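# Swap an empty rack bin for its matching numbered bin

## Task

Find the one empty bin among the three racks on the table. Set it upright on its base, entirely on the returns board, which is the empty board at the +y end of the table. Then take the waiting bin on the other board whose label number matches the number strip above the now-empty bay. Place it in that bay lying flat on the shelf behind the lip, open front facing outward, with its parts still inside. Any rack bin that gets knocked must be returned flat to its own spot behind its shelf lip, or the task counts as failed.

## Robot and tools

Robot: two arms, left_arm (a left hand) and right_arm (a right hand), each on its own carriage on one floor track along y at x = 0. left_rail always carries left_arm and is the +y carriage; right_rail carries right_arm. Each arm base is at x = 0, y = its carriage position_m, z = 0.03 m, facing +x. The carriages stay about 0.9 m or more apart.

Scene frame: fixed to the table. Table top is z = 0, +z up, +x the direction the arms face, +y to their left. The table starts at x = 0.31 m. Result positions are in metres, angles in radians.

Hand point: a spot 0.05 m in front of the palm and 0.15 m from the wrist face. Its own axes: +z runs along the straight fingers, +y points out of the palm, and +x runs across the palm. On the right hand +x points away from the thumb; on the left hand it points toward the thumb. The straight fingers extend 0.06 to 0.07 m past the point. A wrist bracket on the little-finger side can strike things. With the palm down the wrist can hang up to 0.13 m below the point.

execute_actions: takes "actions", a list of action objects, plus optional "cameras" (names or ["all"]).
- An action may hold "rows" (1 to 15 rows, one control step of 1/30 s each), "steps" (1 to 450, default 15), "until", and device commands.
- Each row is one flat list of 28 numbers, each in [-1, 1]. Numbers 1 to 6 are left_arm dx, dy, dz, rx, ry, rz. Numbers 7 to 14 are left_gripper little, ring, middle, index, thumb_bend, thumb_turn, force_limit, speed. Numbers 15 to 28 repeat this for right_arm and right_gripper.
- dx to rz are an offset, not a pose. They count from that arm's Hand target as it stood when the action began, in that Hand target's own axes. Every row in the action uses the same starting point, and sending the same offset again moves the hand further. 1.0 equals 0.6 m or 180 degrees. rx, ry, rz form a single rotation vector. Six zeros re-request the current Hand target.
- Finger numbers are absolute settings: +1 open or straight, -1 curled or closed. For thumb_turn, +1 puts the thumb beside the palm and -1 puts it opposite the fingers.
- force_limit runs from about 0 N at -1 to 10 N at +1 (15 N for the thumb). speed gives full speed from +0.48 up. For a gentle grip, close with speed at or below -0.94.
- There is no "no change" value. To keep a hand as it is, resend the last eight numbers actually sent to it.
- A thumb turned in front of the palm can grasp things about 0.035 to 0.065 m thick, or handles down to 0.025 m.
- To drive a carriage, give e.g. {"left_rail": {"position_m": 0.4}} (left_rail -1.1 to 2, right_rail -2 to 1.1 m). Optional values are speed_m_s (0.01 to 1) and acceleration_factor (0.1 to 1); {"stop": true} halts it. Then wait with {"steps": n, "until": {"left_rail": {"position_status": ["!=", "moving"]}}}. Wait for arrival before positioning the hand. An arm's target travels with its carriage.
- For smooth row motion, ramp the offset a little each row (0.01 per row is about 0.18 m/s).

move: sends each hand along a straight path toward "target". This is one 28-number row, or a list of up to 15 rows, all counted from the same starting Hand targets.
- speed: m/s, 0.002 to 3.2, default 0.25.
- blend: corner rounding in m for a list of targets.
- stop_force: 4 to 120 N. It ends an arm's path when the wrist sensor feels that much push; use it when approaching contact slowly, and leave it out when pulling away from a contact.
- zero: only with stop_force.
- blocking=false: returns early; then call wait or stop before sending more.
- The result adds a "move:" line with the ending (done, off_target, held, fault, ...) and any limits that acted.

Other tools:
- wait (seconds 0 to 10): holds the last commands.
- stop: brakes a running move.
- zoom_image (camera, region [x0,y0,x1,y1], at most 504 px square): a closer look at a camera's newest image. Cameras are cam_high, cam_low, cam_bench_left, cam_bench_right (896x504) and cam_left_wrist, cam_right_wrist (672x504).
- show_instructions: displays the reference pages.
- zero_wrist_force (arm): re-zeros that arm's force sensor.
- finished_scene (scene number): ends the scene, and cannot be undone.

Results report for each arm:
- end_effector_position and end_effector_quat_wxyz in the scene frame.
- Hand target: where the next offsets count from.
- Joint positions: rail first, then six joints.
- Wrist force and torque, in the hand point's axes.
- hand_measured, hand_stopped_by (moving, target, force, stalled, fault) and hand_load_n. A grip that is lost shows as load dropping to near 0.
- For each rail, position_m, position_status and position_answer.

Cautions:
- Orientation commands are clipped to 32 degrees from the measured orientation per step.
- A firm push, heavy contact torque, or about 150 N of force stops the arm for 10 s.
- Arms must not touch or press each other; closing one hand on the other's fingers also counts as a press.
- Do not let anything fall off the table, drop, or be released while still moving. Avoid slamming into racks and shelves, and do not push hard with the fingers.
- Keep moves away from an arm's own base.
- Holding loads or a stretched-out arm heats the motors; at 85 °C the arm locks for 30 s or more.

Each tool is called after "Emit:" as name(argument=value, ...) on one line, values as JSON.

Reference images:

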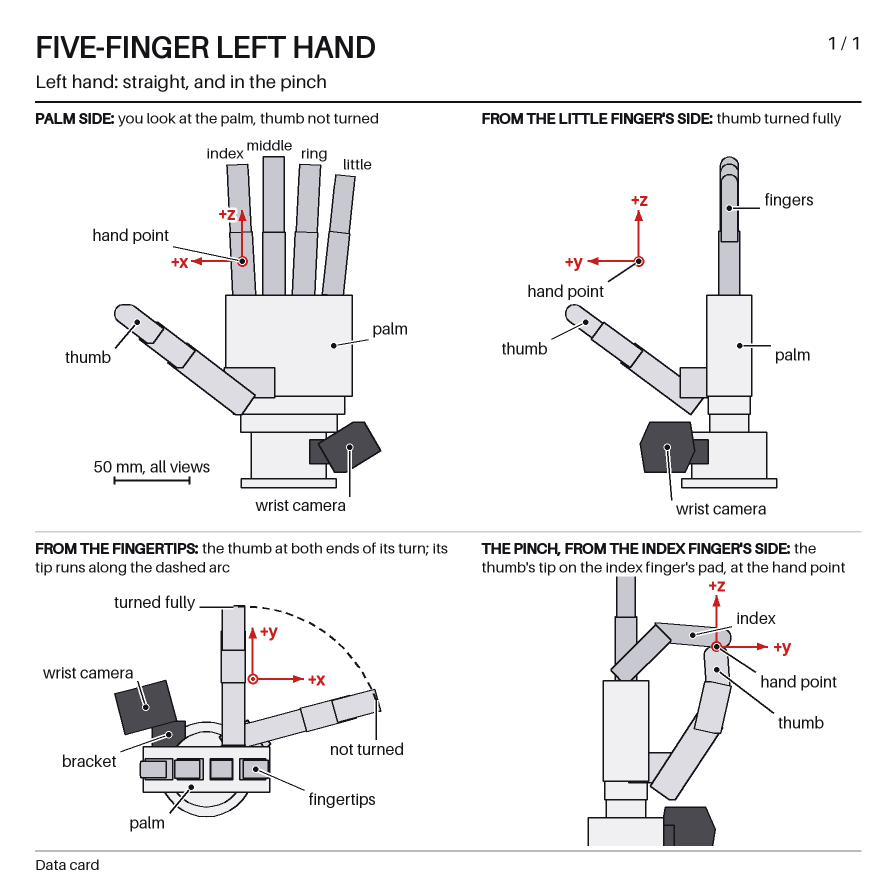

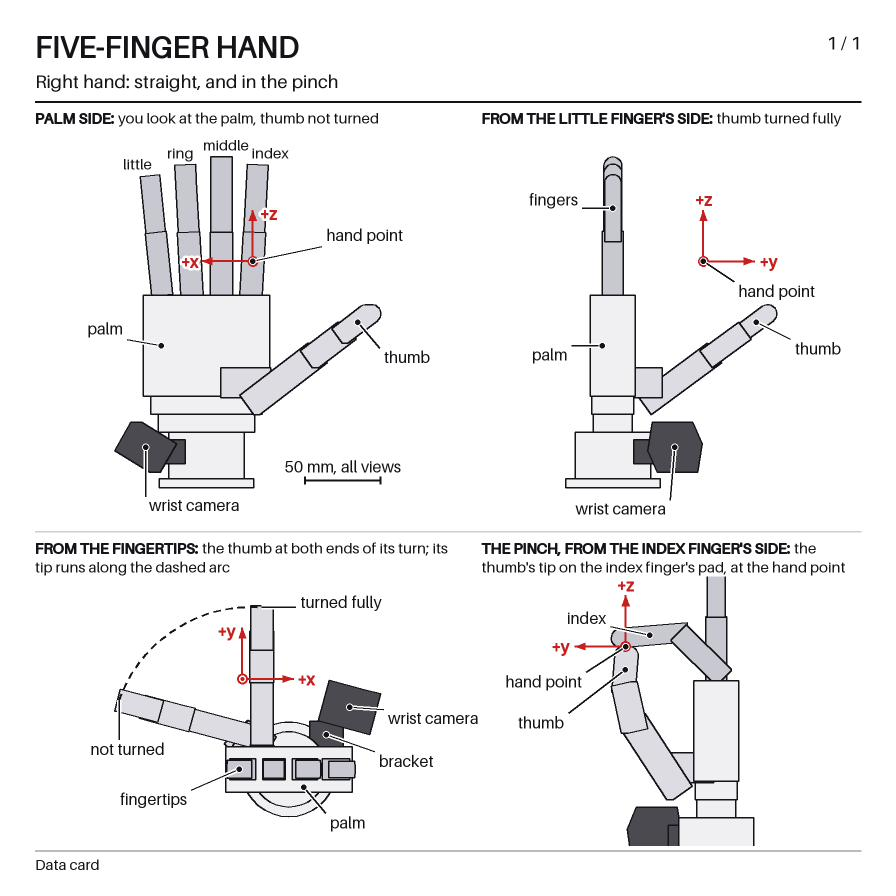

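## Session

Emit:
execute_actions(actions=[])

Scene clock: 0.00 s.
left_arm: end_effector_position=(+0.4295, +1.5857, +0.2494) hand_measured=(+1.000, +1.000, +1.000, +1.000, +1.000, +1.000) hand_load_n=(+0.0, +0.0, +0.0, +0.0, +0.0, +0.0) hand_stopped_by=(target, target, target, target, target, target) hand_force_limit=0.00 hand_speed=-0.80 end_effector_quat_wxyz=(+0.000, +1.000, +0.000, +0.000) | right_arm: end_effector_position=(+0.4295, -1.4574, +0.2494) hand_measured=(+1.000, +1.000, +1.000, +1.000, +1.000, +1.000) hand_load_n=(+0.0, +0.0, +0.0, +0.0, +0.0, +0.0) hand_stopped_by=(target, target, target, target, target, target) hand_force_limit=0.00 hand_speed=-0.80 end_effector_quat_wxyz=(+0.000, +0.000, +1.000, +0.000)
Joint positions: left_arm=[1.579 -0.281 -1.567 2.134 1.004 1.571 1.29] | right_arm=[-1.584 -0.281 -1.567 2.134 1.004 1.571 -1.851]
Joint velocities: within noise
Joint torques (N m): no reading
Motor temperatures (°C): left_arm=[30 37 27 39 46 33] | right_arm=[39 29 36 36 36 37]
Wrist force (N): no reading
Wrist torque (N m): no reading
Wrist force, peak (N): no reading
Hand target: left_arm +0.4295, +1.5857, +0.2494; +0.000, +1.000, +0.000, +0.000 | right_arm +0.4295, -1.4574, +0.2494; +0.000, +0.000, +1.000, +0.000
left_rail: position_m=1.579 position_status=done
right_rail: position_m=-1.584 position_status=done

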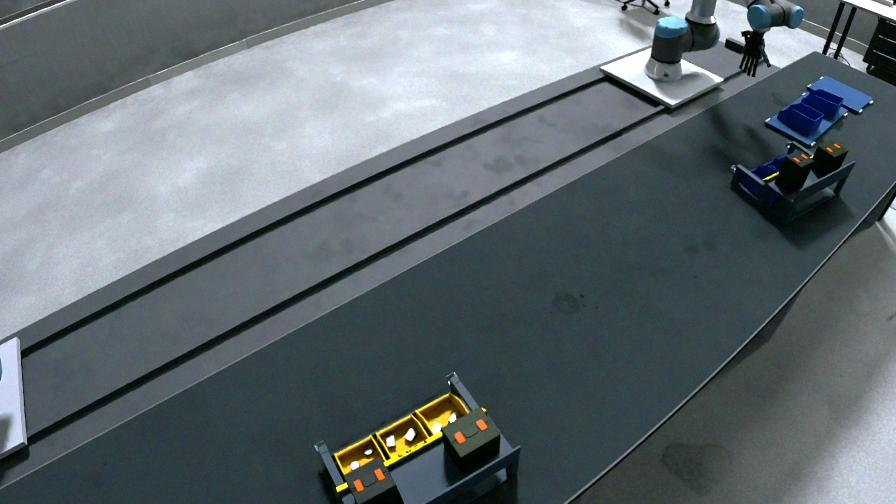

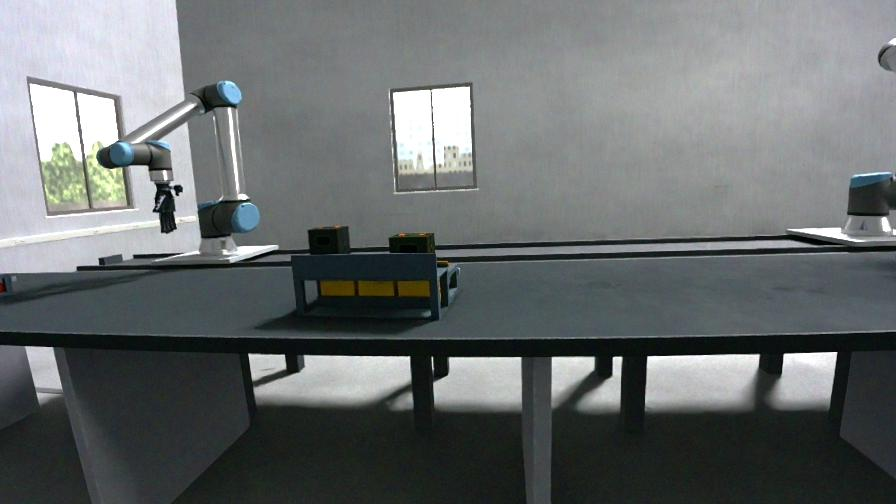

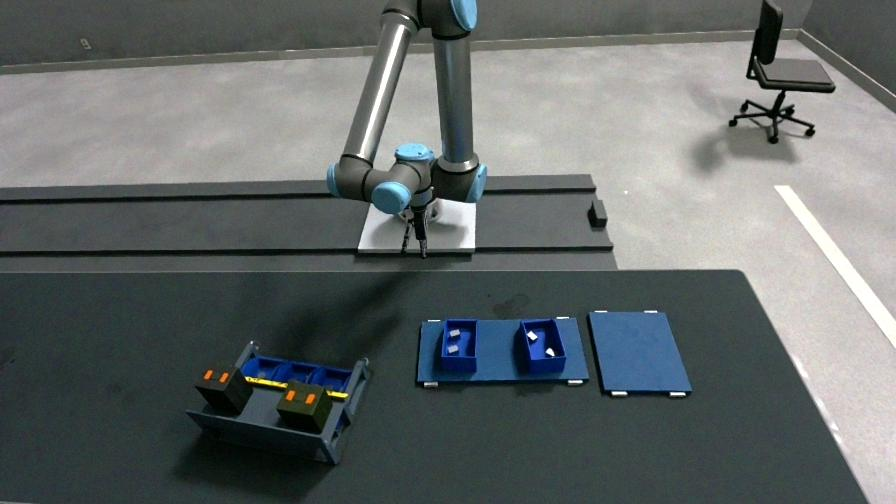

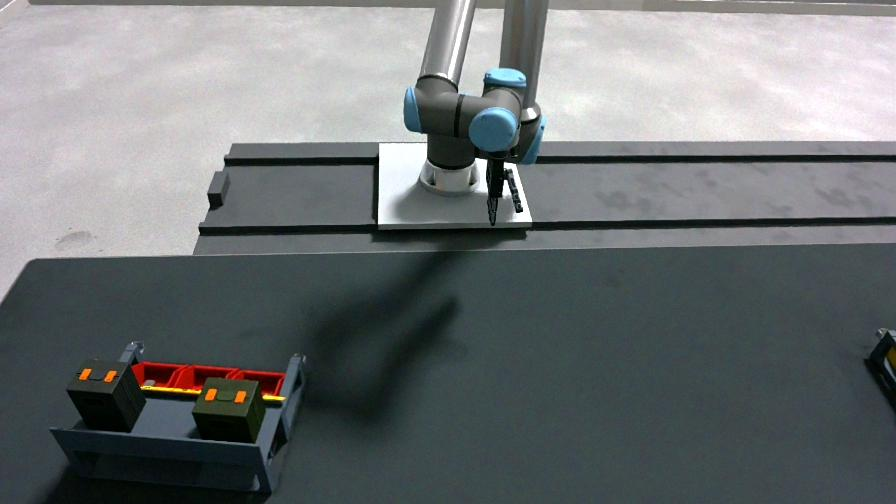

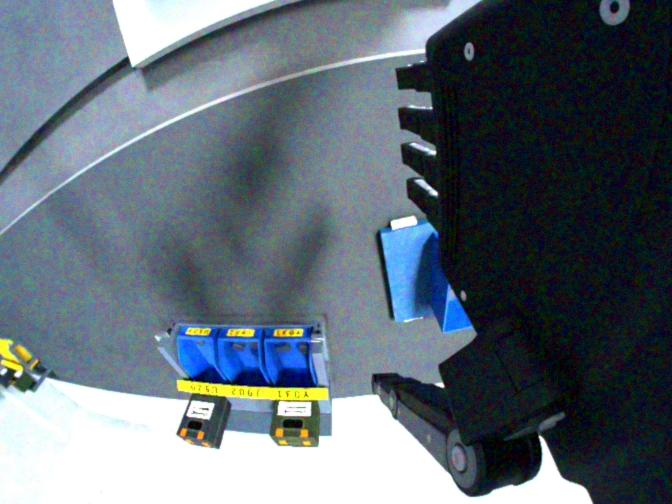

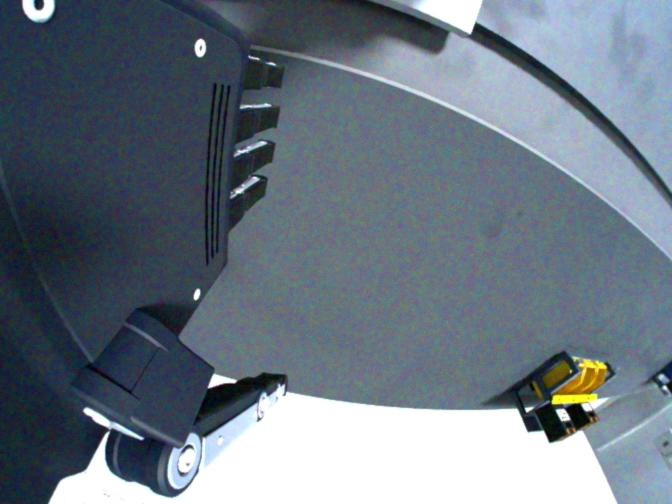

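Emit:
zoom_image(camera="cam_left_wrist", region=[150, 310, 340, 460])

Emit:
zoom_image(camera="cam_high", region=[300, 360, 530, 504])

Emit:
zoom_image(camera="cam_bench_right", region=[50, 330, 320, 500])

Emit:
zoom_image(camera="cam_bench_left", region=[180, 330, 380, 470])

Emit:
zoom_image(camera="cam_high", region=[720, 130, 870, 230])

Emit:
zoom_image(camera="cam_bench_left", region=[400, 290, 700, 410])

Scaled by 2.653 from the camera's 672x504 image, which has a finer 960x720 frame.

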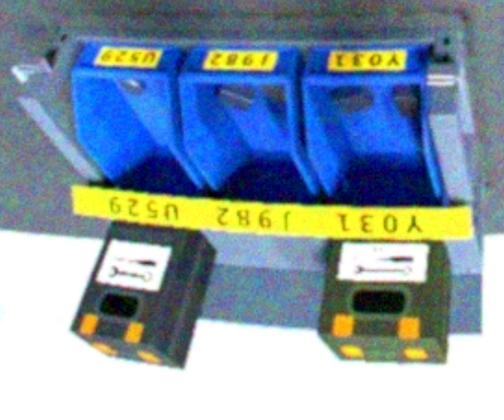

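Scaled by 2.191 from the camera's 896x504 image, which has a finer 1280x720 frame.

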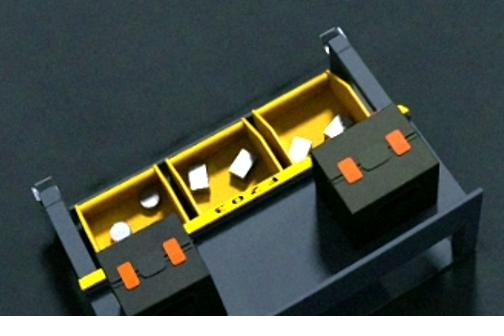

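Scaled by 1.867 from the camera's 896x504 image, which has a finer 1280x720 frame.

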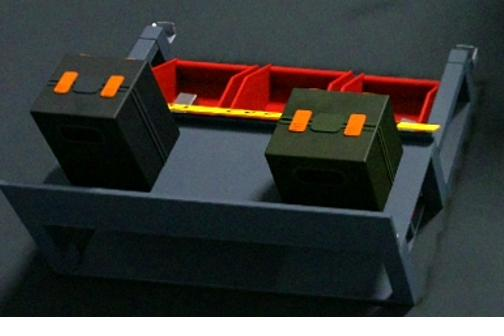

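Scaled by 2.520 from the camera's 896x504 image, which has a finer 1280x720 frame.

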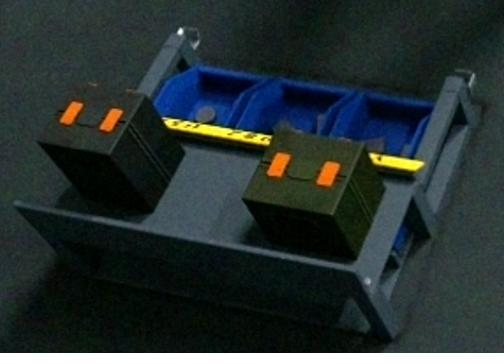

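Scaled by 3.360 from the camera's 896x504 image, which has a finer 1280x720 frame.

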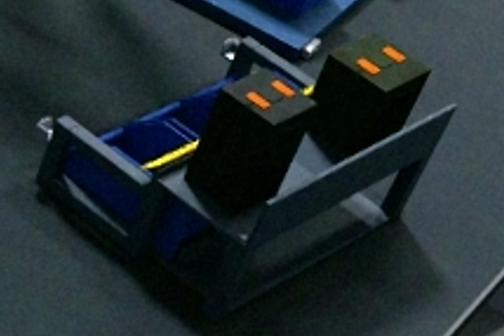

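Scaled by 1.680 from the camera's 896x504 image, which has a finer 1280x720 frame.

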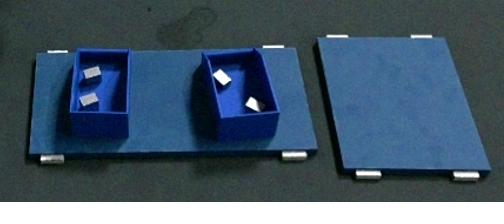

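Emit:
move(target=[0.1667,0,-0.25,0,0,0.5,-1,0.3,0.3,0.3,0.6,-1,0,-0.6,-0.1667,0,-0.25,0,0,-0.5,-1,0.3,0.3,0.3,0.6,-1,0,-0.6], speed=0.5)

Scene clock: 15.50 s.
left_arm: end_effector_position=(+0.5295, +1.5857, +0.3994) hand_measured=(-1.000, +0.300, +0.300, +0.300, +0.600, -1.000) hand_load_n=(+0.0, +0.0, +0.0, +0.0, +0.0, +0.0) hand_stopped_by=(target, target, target, target, target, target) hand_force_limit=0.00 hand_speed=-0.60 end_effector_quat_wxyz=(+0.000, +0.707, -0.707, +0.000) | right_arm: end_effector_position=(+0.5295, -1.4574, +0.3994) hand_measured=(-1.000, +0.300, +0.300, +0.300, +0.600, -1.000) hand_load_n=(+0.0, +0.0, +0.0, +0.0, +0.0, +0.0) hand_stopped_by=(target, target, target, target, target, target) hand_force_limit=0.00 hand_speed=-0.60 end_effector_quat_wxyz=(+0.000, +0.707, -0.707, +0.000)
Joint positions: left_arm=[1.579 -0.237 -1.355 1.608 1.319 1.571 2.905] | right_arm=[-1.584 -0.135 -1.344 1.594 1.321 1.571 -3.276]
Joint torques (N m): left_arm=[-13.31 -36.61 -41.4 5.61 2.03 4.44] | right_arm=[13.96 -41.91 -45.94 6.42 -2.08 -4.06]
Wrist force (N): left_arm=[-0.2 -0.6 0.7] | right_arm=[0.6 -0.1 0.2]
Wrist torque (N m): left_arm=[-0.11 0.16 0.08] | right_arm=[0.12 -0.11 0.19]
Wrist force, peak (N): left_arm=[-0.7 -1.0 1.1] | right_arm=[1.0 0.5 -0.4]
Hand target: left_arm +0.5295, +1.5857, +0.3994; +0.000, +0.707, -0.707, +0.000 | right_arm +0.5295, -1.4574, +0.3994; +0.000, +0.707, -0.707, +0.000
Off the commanded pose: left_arm 0.000 m, 0 deg | right_arm 0.000 m, 0 deg.
left_rail: position_m=1.579 position_status=done
right_rail: position_m=-1.584 position_status=done
move: done

Emit:
move(target=[0,-0.05,0,0.3611,0,0,-1,0.3,0.3,0.3,0.6,-1,0,-0.6,0,-0.05,0,0.3611,0,0,-1,0.3,0.3,0.3,0.6,-1,0,-0.6], speed=0.4)

Emit:
execute_actions(actions=[{"right_rail":{"position_m":-2.0,"speed_m_s":0.6,"acceleration_factor":0.5},"steps":120,"until":{"right_rail":{"position_status":["!=","moving"]}}}], cameras=["cam_right_wrist","cam_bench_right","cam_left_wrist"])

Scene clock: 19.47 s.
left_arm: end_effector_position=(+0.5595, +1.5857, +0.3994) hand_measured=(-1.000, +0.300, +0.300, +0.300, +0.600, -1.000) hand_load_n=(+0.0, +0.0, +0.0, +0.0, +0.0, +0.0) hand_stopped_by=(target, target, target, target, target, target) hand_force_limit=0.00 hand_speed=-0.60 end_effector_quat_wxyz=(-0.380, +0.596, -0.596, +0.380) | right_arm: end_effector_position=(+0.5595, -1.4574, +0.3994) hand_measured=(-1.000, +0.300, +0.300, +0.300, +0.600, -1.000) hand_load_n=(+0.0, +0.0, +0.0, +0.0, +0.0, +0.0) hand_stopped_by=(target, target, target, target, target, target) hand_force_limit=0.00 hand_speed=-0.60 end_effector_quat_wxyz=(-0.380, +0.596, -0.596, +0.380)
Joint positions: left_arm=[1.579 -0.422 -1.917 2.117 0.273 1.191 2.954] | right_arm=[-1.584 -0.239 -1.899 2.103 0.244 1.355 -3.244]
Joint torques (N m): left_arm=[-13.64 -24.96 -32.6 -1.37 -1.8 4.09] | right_arm=[-12.8 -21.12 -31.3 -2.6 -2.38 3.07]
Wrist force (N): left_arm=[0.4 0.4 -0.4] | right_arm=[0.1 -0.5 0.2]
Wrist torque (N m): left_arm=[0.21 0.10 0.04] | right_arm=[0.12 -0.14 -0.23]
Wrist force, peak (N): left_arm=[-0.4 -0.6 1.4] | right_arm=[-0.3 -1.0 0.6]
Hand target: left_arm +0.5595, +1.5857, +0.3994; -0.380, +0.596, -0.596, +0.380 | right_arm +0.5595, -1.4574, +0.3994; -0.380, +0.596, -0.596, +0.380
Off the commanded pose: left_arm 0.000 m, 0 deg | right_arm 0.000 m, 0 deg.
left_rail: position_m=1.579 position_status=done
right_rail: position_m=-1.584 position_status=done
move: done

Scene clock: 22.13 s.
left_arm: end_effector_position=(+0.5595, +1.5857, +0.3994) hand_measured=(-1.000, +0.300, +0.300, +0.300, +0.600, -1.000) hand_load_n=(+0.0, +0.0, +0.0, +0.0, +0.0, +0.0) hand_stopped_by=(target, target, target, target, target, target) hand_force_limit=0.00 hand_speed=-0.60 end_effector_quat_wxyz=(-0.380, +0.596, -0.596, +0.380) | right_arm: end_effector_position=(+0.5595, -1.8734, +0.3994) hand_measured=(-1.000, +0.300, +0.300, +0.300, +0.600, -1.000) hand_load_n=(+0.0, +0.0, +0.0, +0.0, +0.0, +0.0) hand_stopped_by=(target, target, target, target, target, target) hand_force_limit=0.00 hand_speed=-0.60 end_effector_quat_wxyz=(-0.380, +0.596, -0.596, +0.380)
Joint positions: left_arm=[1.579 -0.422 -1.917 2.117 0.273 1.191 2.954] | right_arm=[-2 -0.239 -1.899 2.103 0.243 1.355 -3.244]
Joint torques (N m): left_arm=[-15.63 -24.77 -31.59 -1.55 -2.12 4.88] | right_arm=[-7.08 -20.57 -33.44 -1.81 -2.58 2.97]
Wrist force (N): left_arm=[0.4 0.4 0.0] | right_arm=[-0.1 -0.9 0.7]
Wrist torque (N m): left_arm=[0.18 0.10 0.04] | right_arm=[0.02 -0.12 -0.26]
Wrist force, peak (N): left_arm=[0.8 0.8 -0.2] | right_arm=[-0.7 -1.0 0.5]
Hand target: left_arm +0.5595, +1.5857, +0.3994; -0.380, +0.596, -0.596, +0.380 | right_arm +0.5595, -1.8734, +0.3994; -0.380, +0.596, -0.596, +0.380
Off the commanded pose: left_arm 0.000 m, 0 deg | right_arm 0.000 m, 0 deg.
left_rail: position_m=1.579 position_status=done
right_rail: position_m=-2.000 speed_m_s=0.60 position_status=done
Images, in order (width x height): cam_bench_right 896x504, cam_left_wrist 672x504, cam_right_wrist 672x504.

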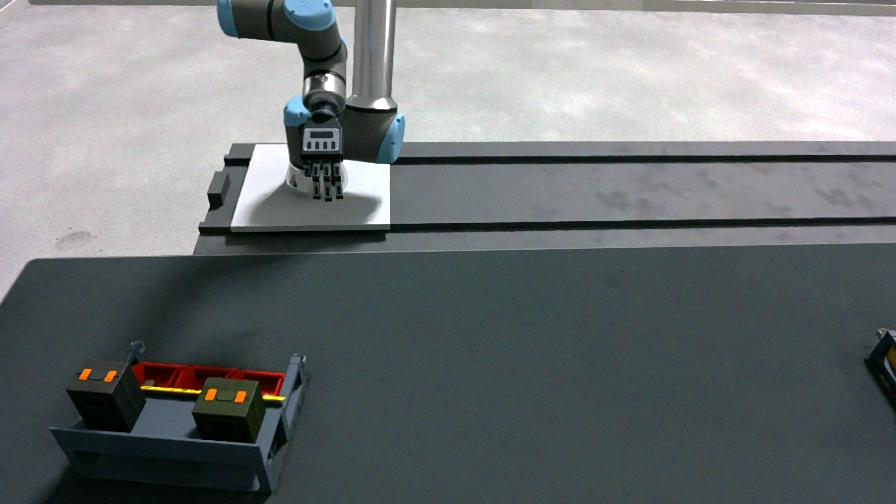

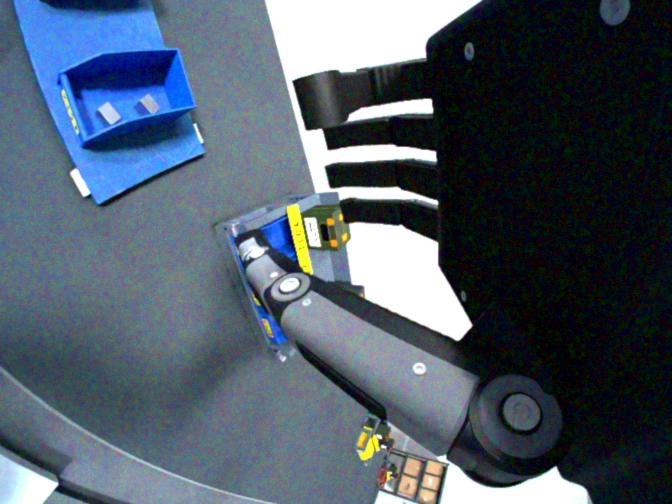

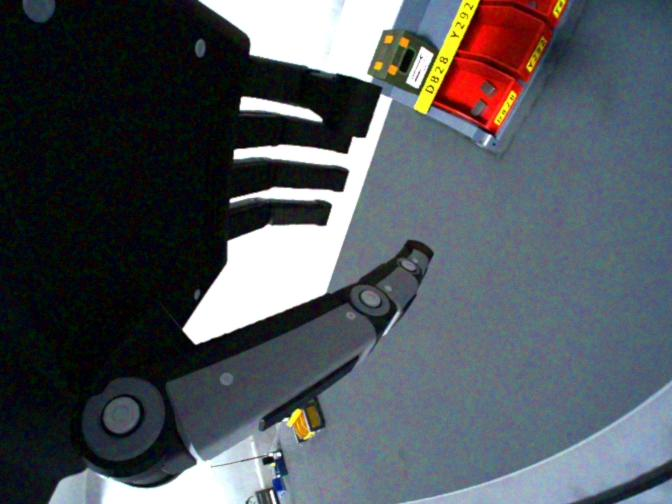

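Emit:
move(target=[0,0,0,0,0,0,-1,0.3,0.3,0.3,0.6,-1,0,-0.6,0.42,0,0,0,0,0,-1,0.3,0.3,0.3,0.6,-1,0,-0.6], speed=0.3, cameras=["cam_bench_right","cam_right_wrist"])

Emit:
zoom_image(camera="cam_right_wrist", region=[370, 40, 640, 310])

Scene clock: 24.63 s.
left_arm: end_effector_position=(+0.5595, +1.5857, +0.3994) hand_measured=(-1.000, +0.300, +0.300, +0.300, +0.600, -1.000) hand_load_n=(+0.0, +0.0, +0.0, +0.0, +0.0, +0.0) hand_stopped_by=(target, target, target, target, target, target) hand_force_limit=0.00 hand_speed=-0.60 end_effector_quat_wxyz=(-0.380, +0.596, -0.596, +0.380) | right_arm: end_effector_position=(+0.5595, -2.1254, +0.3994) hand_measured=(-1.000, +0.300, +0.300, +0.300, +0.600, -1.000) hand_load_n=(+0.0, +0.0, +0.0, +0.0, +0.0, +0.0) hand_stopped_by=(target, target, target, target, target, target) hand_force_limit=0.00 hand_speed=-0.60 end_effector_quat_wxyz=(-0.380, +0.596, -0.596, +0.380)
Joint positions: left_arm=[1.579 -0.422 -1.917 2.117 0.273 1.191 2.954] | right_arm=[-2 -0.908 -1.813 2.066 0.395 0.775 -3.638]
Joint torques (N m): left_arm=[-15.7 -25.51 -30.87 -1.62 -1.63 4.63] | right_arm=[-11.97 -8.05 -48.53 4.25 -3.1 -3.88]
Wrist force (N): left_arm=[0.2 0.7 -1.2] | right_arm=[-0.5 -0.5 0.5]
Wrist torque (N m): left_arm=[0.30 0.10 0.03] | right_arm=[0.22 -0.14 -0.09]
Wrist force, peak (N): left_arm=[0.2 0.7 -1.2] | right_arm=[-1.5 -0.7 0.4]
Hand target: left_arm +0.5595, +1.5857, +0.3994; -0.380, +0.596, -0.596, +0.380 | right_arm +0.5595, -2.1255, +0.3994; -0.380, +0.596, -0.596, +0.380
Off the commanded pose: left_arm 0.000 m, 0 deg | right_arm 0.000 m, 0 deg.
left_rail: position_m=1.579 position_status=done
right_rail: position_m=-2.000 speed_m_s=0.60 position_status=done
move: done
Images, in order (width x height): cam_bench_right 896x504, cam_right_wrist 672x504.

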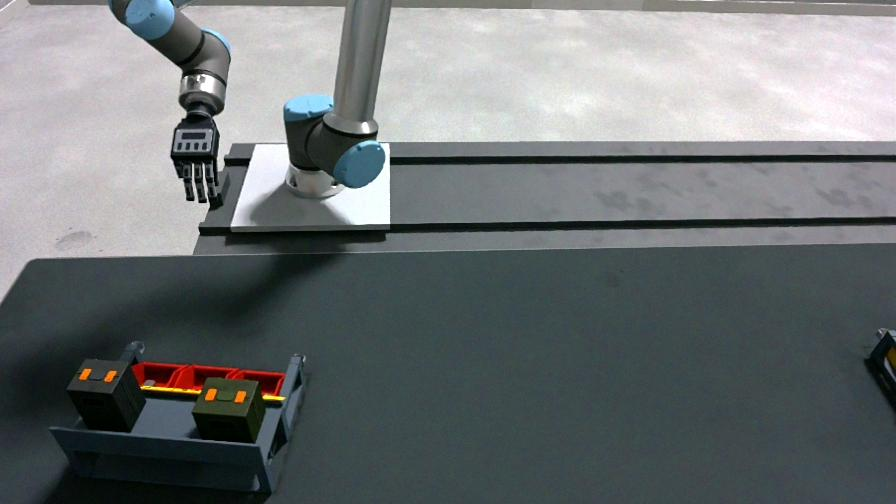

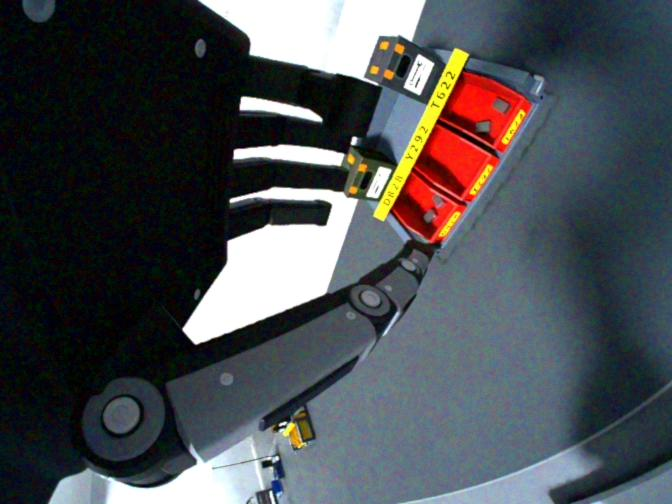

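Scaled by 1.867 from the camera's 672x504 image, which has a finer 960x720 frame.

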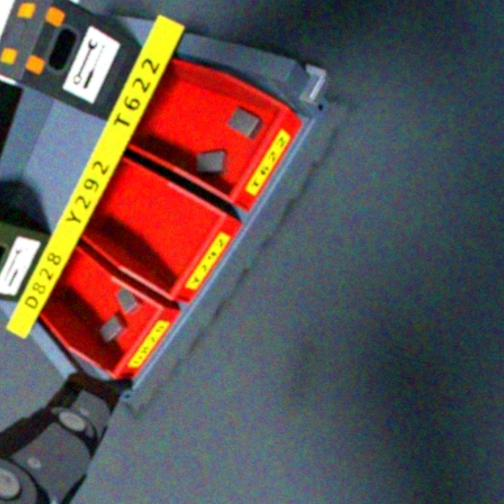

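Emit:
execute_actions(actions=[{"left_rail":{"position_m":1.85,"speed_m_s":0.6,"acceleration_factor":0.5},"steps":90,"until":{"left_rail":{"position_status":["!=","moving"]}}}], cameras=["cam_right_wrist","cam_left_wrist","cam_bench_right","cam_bench_left"])

Scene clock: 31.47 s.
left_arm: end_effector_position=(+0.5595, +1.8562, +0.3994) hand_measured=(-1.000, +0.300, +0.300, +0.300, +0.600, -1.000) hand_load_n=(+0.0, +0.0, +0.0, +0.0, +0.0, +0.0) hand_stopped_by=(target, target, target, target, target, target) hand_force_limit=0.00 hand_speed=-0.60 end_effector_quat_wxyz=(-0.380, +0.596, -0.596, +0.380) | right_arm: end_effector_position=(+0.5595, -2.1254, +0.3994) hand_measured=(-1.000, +0.300, +0.300, +0.300, +0.600, -1.000) hand_load_n=(+0.0, +0.0, +0.0, +0.0, +0.0, +0.0) hand_stopped_by=(target, target, target, target, target, target) hand_force_limit=0.00 hand_speed=-0.60 end_effector_quat_wxyz=(-0.380, +0.596, -0.596, +0.380)
Joint positions: left_arm=[1.85 -0.422 -1.917 2.117 0.273 1.191 2.954] | right_arm=[-2 -0.908 -1.813 2.066 0.395 0.775 -3.638]
Joint torques (N m): left_arm=[-8.41 -21.3 -32.86 -0.63 -1.5 4.09] | right_arm=[-13.21 -6.4 -48.31 3.91 -3.13 -4.04]
Wrist force (N): left_arm=[-0.2 0.4 0.0] | right_arm=[-0.6 0.0 0.1]
Wrist torque (N m): left_arm=[0.18 0.19 0.01] | right_arm=[0.30 -0.11 -0.08]
Wrist force, peak (N): left_arm=[0.5 1.1 -0.7] | right_arm=[-1.0 -0.5 0.2]
Hand target: left_arm +0.5595, +1.8562, +0.3994; -0.380, +0.596, -0.596, +0.380 | right_arm +0.5595, -2.1254, +0.3994; -0.380, +0.596, -0.596, +0.380
Off the commanded pose: left_arm 0.000 m, 0 deg | right_arm 0.000 m, 0 deg.
left_rail: position_m=1.850 speed_m_s=0.60 position_status=done
right_rail: position_m=-2.000 speed_m_s=0.60 position_status=done
Images, in order (width x height): cam_bench_left 896x504, cam_bench_right 896x504, cam_left_wrist 672x504, cam_right_wrist 672x504.

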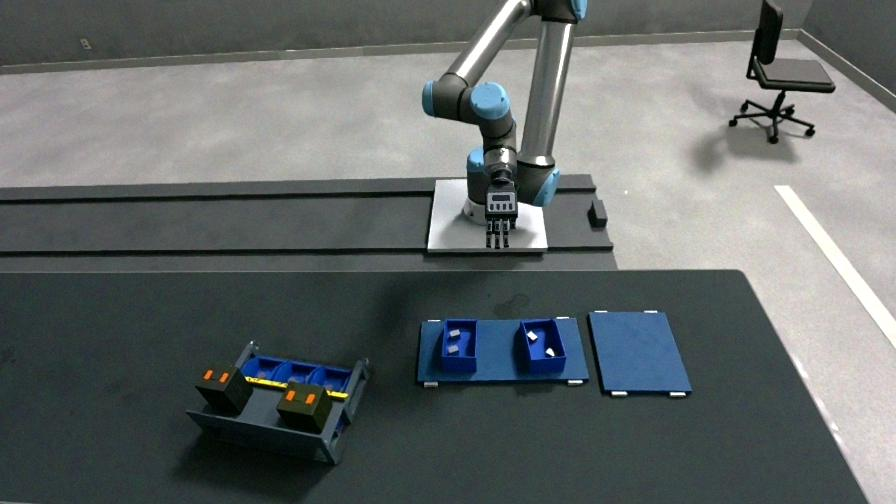

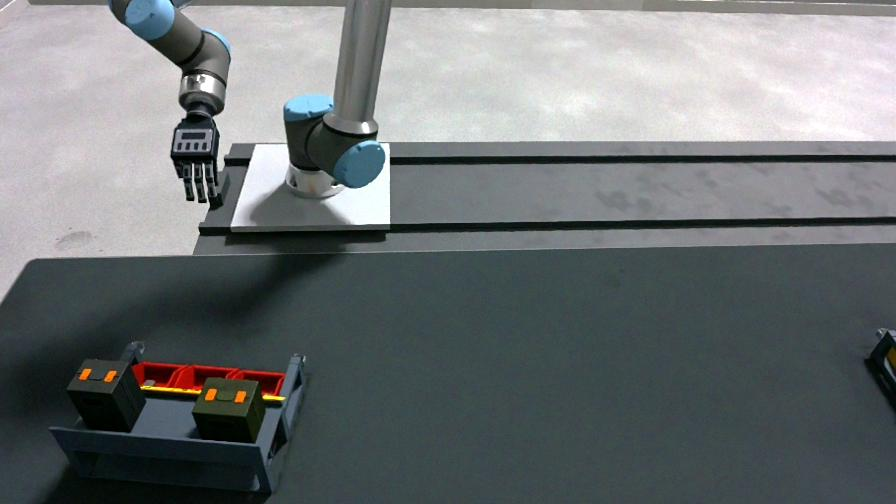

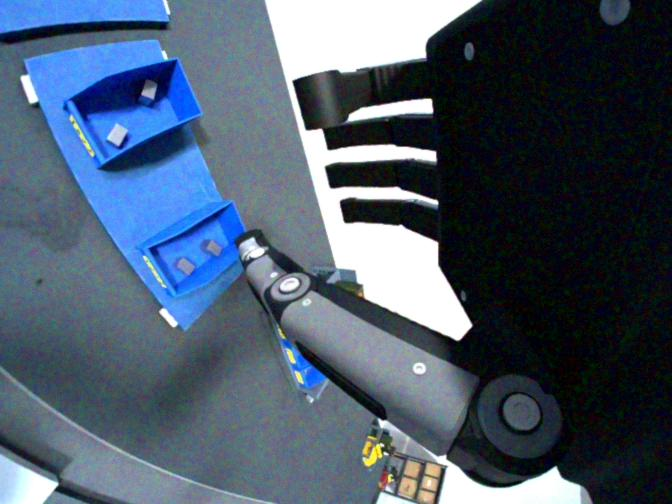

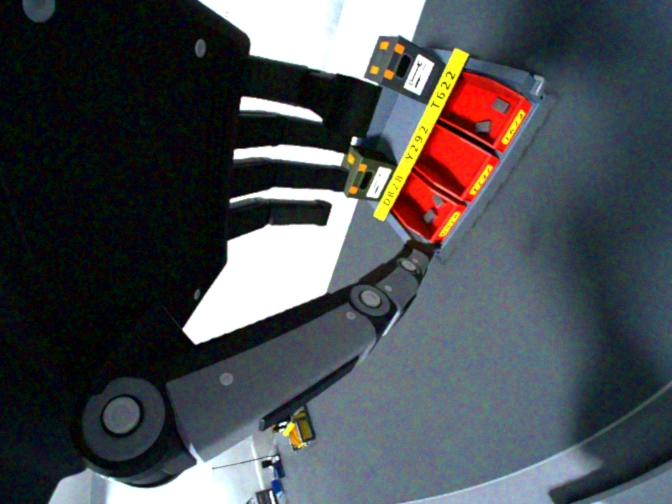

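Emit:
zoom_image(camera="cam_left_wrist", region=[20, 40, 270, 340])

Emit:
zoom_image(camera="cam_right_wrist", region=[340, 30, 590, 270])

Emit:
zoom_image(camera="cam_bench_right", region=[40, 330, 320, 500])

Scaled by 1.680 from the camera's 672x504 image, which has a finer 960x720 frame.

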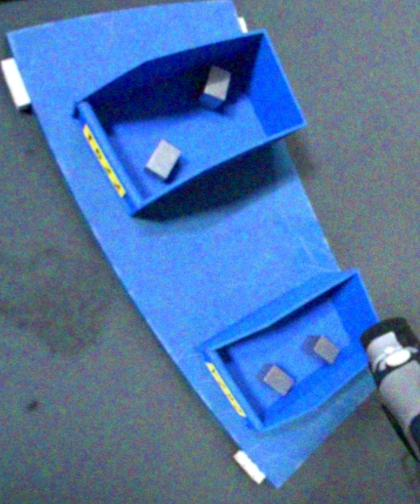

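Scaled by 2.016 from the camera's 672x504 image, which has a finer 960x720 frame.

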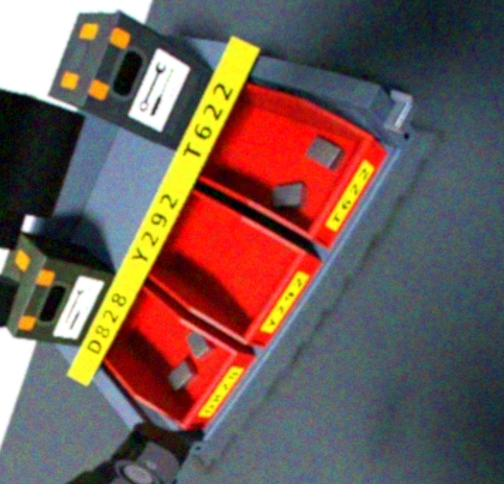

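Scaled by 1.800 from the camera's 896x504 image, which has a finer 1280x720 frame.

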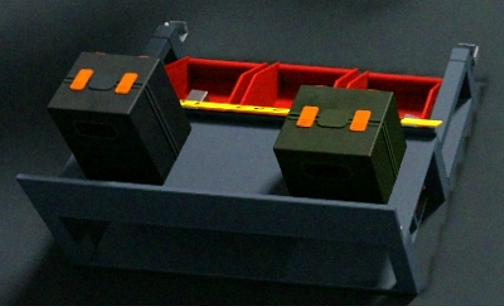

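Emit:
move(target=[-0.0667,0.1933,-0.0202,0,0,0,-1,0.3,0.3,0.3,0.6,-1,0,-0.6,0.125,0.2235,-0.006,0,0,0,-1,0.3,0.3,0.3,0.6,-1,0,-0.6], cameras=["cam_left_wrist","cam_right_wrist"])

Emit:
zoom_image(camera="cam_left_wrist", region=[0, 0, 330, 340])

Emit:
zoom_image(camera="cam_right_wrist", region=[340, 30, 670, 370])

Scene clock: 35.87 s.
left_arm: end_effector_position=(+0.4996, +1.8962, +0.2994) hand_measured=(-1.000, +0.300, +0.300, +0.300, +0.600, -1.000) hand_load_n=(+0.0, +0.0, +0.0, +0.0, +0.0, +0.0) hand_stopped_by=(target, target, target, target, target, target) hand_force_limit=0.00 hand_speed=-0.60 end_effector_quat_wxyz=(-0.380, +0.596, -0.596, +0.380) | right_arm: end_effector_position=(+0.4996, -2.2004, +0.2794) hand_measured=(-1.000, +0.300, +0.300, +0.300, +0.600, -1.000) hand_load_n=(+0.0, +0.0, +0.0, +0.0, +0.0, +0.0) hand_stopped_by=(target, target, target, target, target, target) hand_force_limit=0.00 hand_speed=-0.60 end_effector_quat_wxyz=(-0.380, +0.596, -0.596, +0.380)
Joint positions: left_arm=[1.85 -0.37 -1.986 2.338 0.111 1.237 2.979] | right_arm=[-2 -1.182 -1.693 2.238 0.343 0.576 -3.943]
Joint torques (N m): left_arm=[11.32 -20.01 -29.65 -1.38 1.8 4.67] | right_arm=[-12.9 -11.78 -22.84 4.79 -3.6 -3.8]
Wrist force (N): left_arm=[0.3 1.0 0.4] | right_arm=[-1.0 0.0 -0.1]
Wrist torque (N m): left_arm=[0.23 0.06 0.05] | right_arm=[0.29 -0.13 -0.03]
Wrist force, peak (N): left_arm=[-0.1 2.0 -0.1] | right_arm=[-1.4 -1.3 0.0]
Hand target: left_arm +0.4995, +1.8962, +0.2994; -0.380, +0.596, -0.596, +0.380 | right_arm +0.4996, -2.2004, +0.2794; -0.380, +0.596, -0.596, +0.380
Off the commanded pose: left_arm 0.000 m, 0 deg | right_arm 0.000 m, 0 deg.
left_rail: position_m=1.850 speed_m_s=0.60 position_status=done
right_rail: position_m=-2.000 speed_m_s=0.60 position_status=done
move: done
Images, in order (width x height): cam_left_wrist 672x504, cam_right_wrist 672x504.

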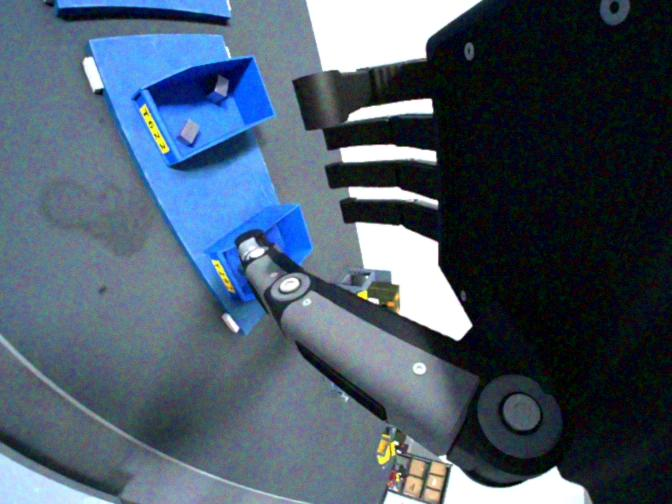

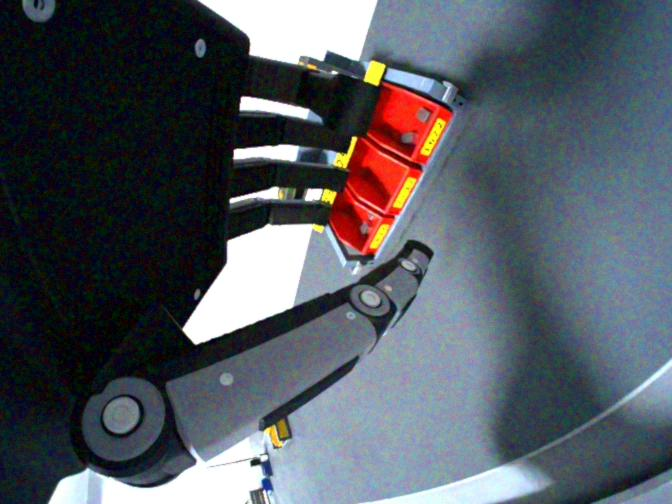

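Scaled by 1.482 from the camera's 672x504 image, which has a finer 960x720 frame.

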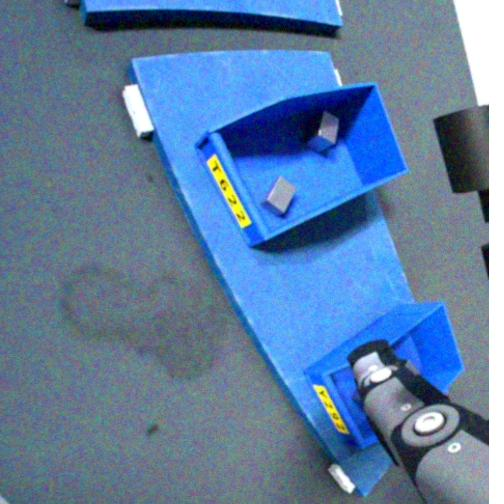

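Scaled by 1.482 from the camera's 672x504 image, which has a finer 960x720 frame.

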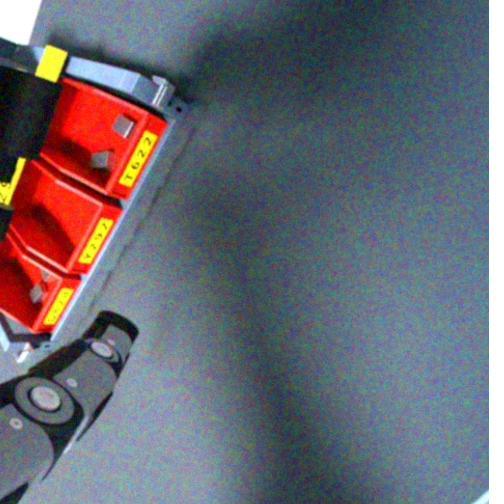

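Emit:
move(target=[0.2667,0,0,0,0,0,-1,0.3,0.3,0.3,0.6,-1,0,-0.6,-0.5833,-0.0141,0.0302,0,0,0,-1,0.3,0.3,0.3,0.6,-1,0,-0.6], cameras=["cam_left_wrist","cam_right_wrist"])

Emit:
zoom_image(camera="cam_left_wrist", region=[60, 0, 310, 250])

Emit:
zoom_image(camera="cam_right_wrist", region=[340, 0, 590, 250])

Scene clock: 42.70 s.
left_arm: end_effector_position=(+0.4995, +1.7362, +0.2994) hand_measured=(-1.000, +0.300, +0.300, +0.300, +0.600, -1.000) hand_load_n=(+0.5, +0.0, +0.0, +0.0, +0.0, +0.0) hand_stopped_by=(target, target, target, target, target, target) hand_force_limit=0.00 hand_speed=-0.60 end_effector_quat_wxyz=(-0.380, +0.596, -0.596, +0.380) | right_arm: end_effector_position=(+0.5196, -1.8505, +0.2794) hand_measured=(-1.000, +0.300, +0.300, +0.300, +0.600, -1.000) hand_load_n=(+0.0, +0.0, +0.0, +0.5, +0.0, +0.0) hand_stopped_by=(target, target, target, target, target, target) hand_force_limit=0.00 hand_speed=-0.60 end_effector_quat_wxyz=(-0.380, +0.596, -0.596, +0.380)
Joint positions: left_arm=[1.85 -0.917 -1.931 2.33 0.255 0.767 2.637] | right_arm=[-2 -0.192 -1.893 2.32 0.016 1.397 -3.223]
Joint torques (N m): left_arm=[-14.12 6.18 -42.02 3.26 -2.04 -4.01] | right_arm=[16.42 -0.47 -47.8 -2.4 1.95 3]
Wrist force (N): left_arm=[-0.1 0.4 -0.1] | right_arm=[-0.7 -1.3 0.7]
Wrist torque (N m): left_arm=[0.21 0.09 0.14] | right_arm=[0.10 -0.11 -0.25]
Wrist force, peak (N): left_arm=[0.4 1.5 0.3] | right_arm=[-1.5 -1.1 1.1]
Hand target: left_arm +0.4995, +1.7362, +0.2994; -0.380, +0.596, -0.596, +0.380 | right_arm +0.5196, -1.8505, +0.2794; -0.380, +0.596, -0.596, +0.380
Off the commanded pose: left_arm 0.000 m, 0 deg | right_arm 0.000 m, 0 deg.
left_rail: position_m=1.850 speed_m_s=0.60 position_status=done
right_rail: position_m=-2.000 speed_m_s=0.60 position_status=done
move: done
Images, in order (width x height): cam_left_wrist 672x504, cam_right_wrist 672x504.

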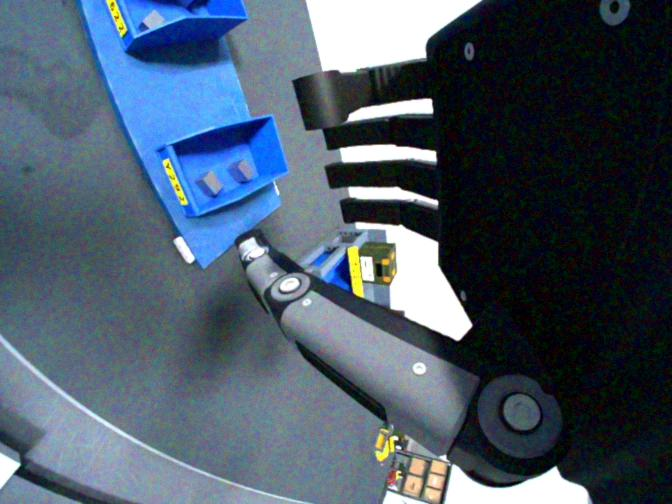

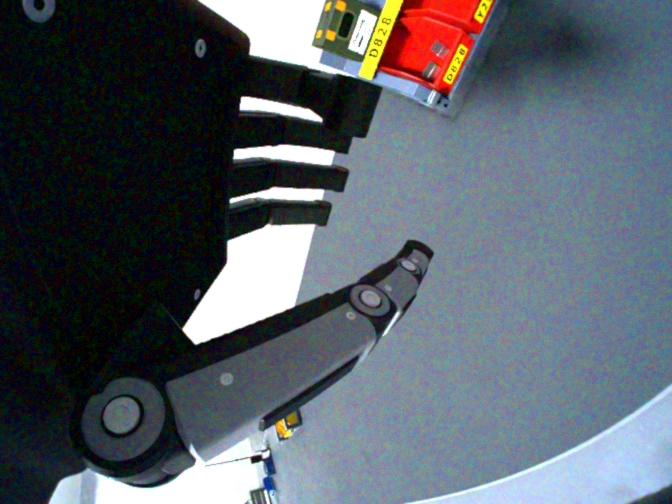

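Scaled by 2.016 from the camera's 672x504 image, which has a finer 960x720 frame.

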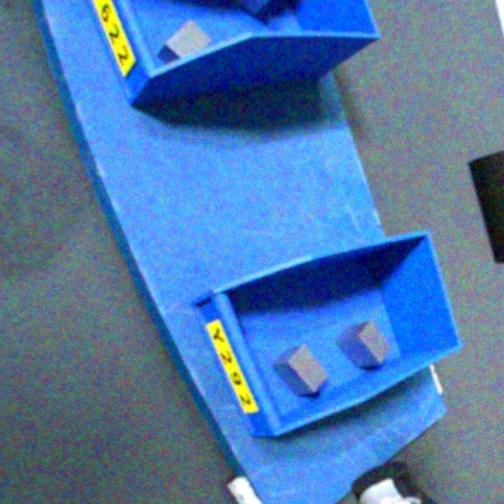

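Scaled by 2.016 from the camera's 672x504 image, which has a finer 960x720 frame.

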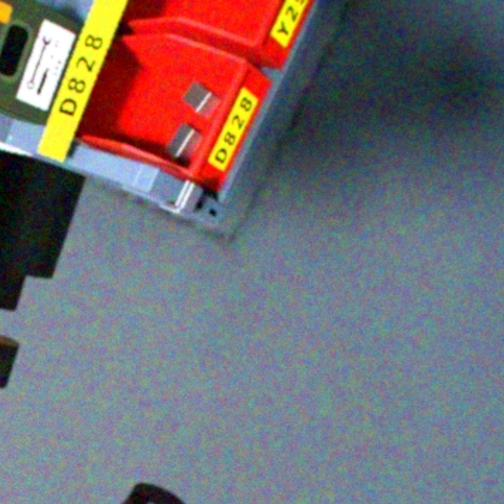

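Emit:
move(target=[0,0,0,0,0,0,-1,0.3,0.3,0.3,0.6,-1,0,-0.6,0,-0.0211,0.0453,0,0,0,-1,0.3,0.3,0.3,0.6,-1,0,-0.6], cameras=["cam_right_wrist"])

Emit:
zoom_image(camera="cam_right_wrist", region=[340, 0, 590, 250])

Scene clock: 44.57 s.
left_arm: end_effector_position=(+0.4995, +1.7362, +0.2994) hand_measured=(-1.000, +0.300, +0.300, +0.300, +0.600, -1.000) hand_load_n=(+0.0, +0.0, +0.0, +0.0, +0.0, +0.0) hand_stopped_by=(target, target, target, target, target, target) hand_force_limit=0.00 hand_speed=-0.60 end_effector_quat_wxyz=(-0.380, +0.596, -0.596, +0.380) | right_arm: end_effector_position=(+0.5495, -1.8505, +0.2794) hand_measured=(-1.000, +0.300, +0.300, +0.300, +0.600, -1.000) hand_load_n=(+0.5, +0.0, +0.0, +0.0, +0.0, +0.0) hand_stopped_by=(target, target, target, target, target, target) hand_force_limit=0.00 hand_speed=-0.60 end_effector_quat_wxyz=(-0.380, +0.596, -0.596, +0.380)
Joint positions: left_arm=[1.85 -0.918 -1.931 2.33 0.255 0.767 2.637] | right_arm=[-2 -0.173 -1.829 2.277 -0.007 1.414 -3.215]
Joint torques (N m): left_arm=[-16.64 7.67 -41.68 3.33 -2.55 -4.09] | right_arm=[14.46 -4.62 -46.19 -2.5 2.46 3.1]
Wrist force (N): left_arm=[0.2 0.6 0.4] | right_arm=[-0.7 -1.1 0.5]
Wrist torque (N m): left_arm=[0.21 0.06 0.15] | right_arm=[0.12 -0.13 -0.31]
Wrist force, peak (N): left_arm=[-0.1 1.4 -0.3] | right_arm=[-0.9 -1.3 1.3]
Hand target: left_arm +0.4995, +1.7362, +0.2994; -0.380, +0.596, -0.596, +0.380 | right_arm +0.5496, -1.8505, +0.2794; -0.380, +0.596, -0.596, +0.380
Off the commanded pose: left_arm 0.000 m, 0 deg | right_arm 0.000 m, 0 deg.
left_rail: position_m=1.850 speed_m_s=0.60 position_status=done
right_rail: position_m=-2.000 speed_m_s=0.60 position_status=done
move: done
Images, in order (width x height): cam_right_wrist 672x504.

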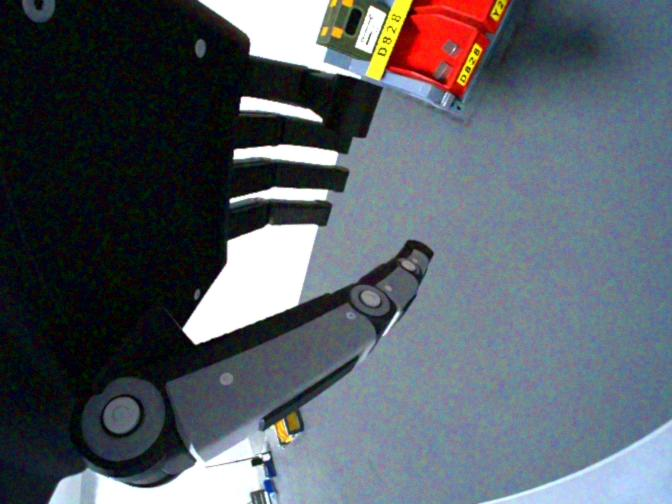

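Scaled by 2.016 from the camera's 672x504 image, which has a finer 960x720 frame.

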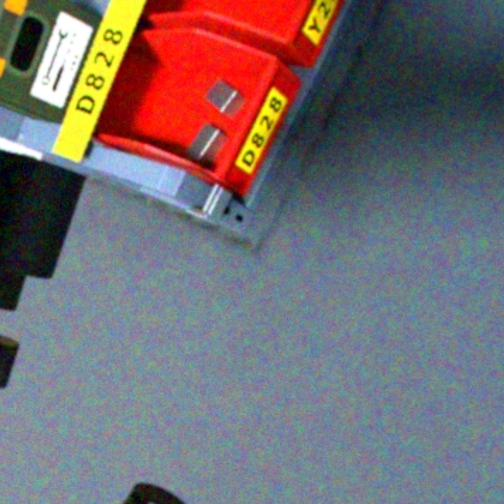

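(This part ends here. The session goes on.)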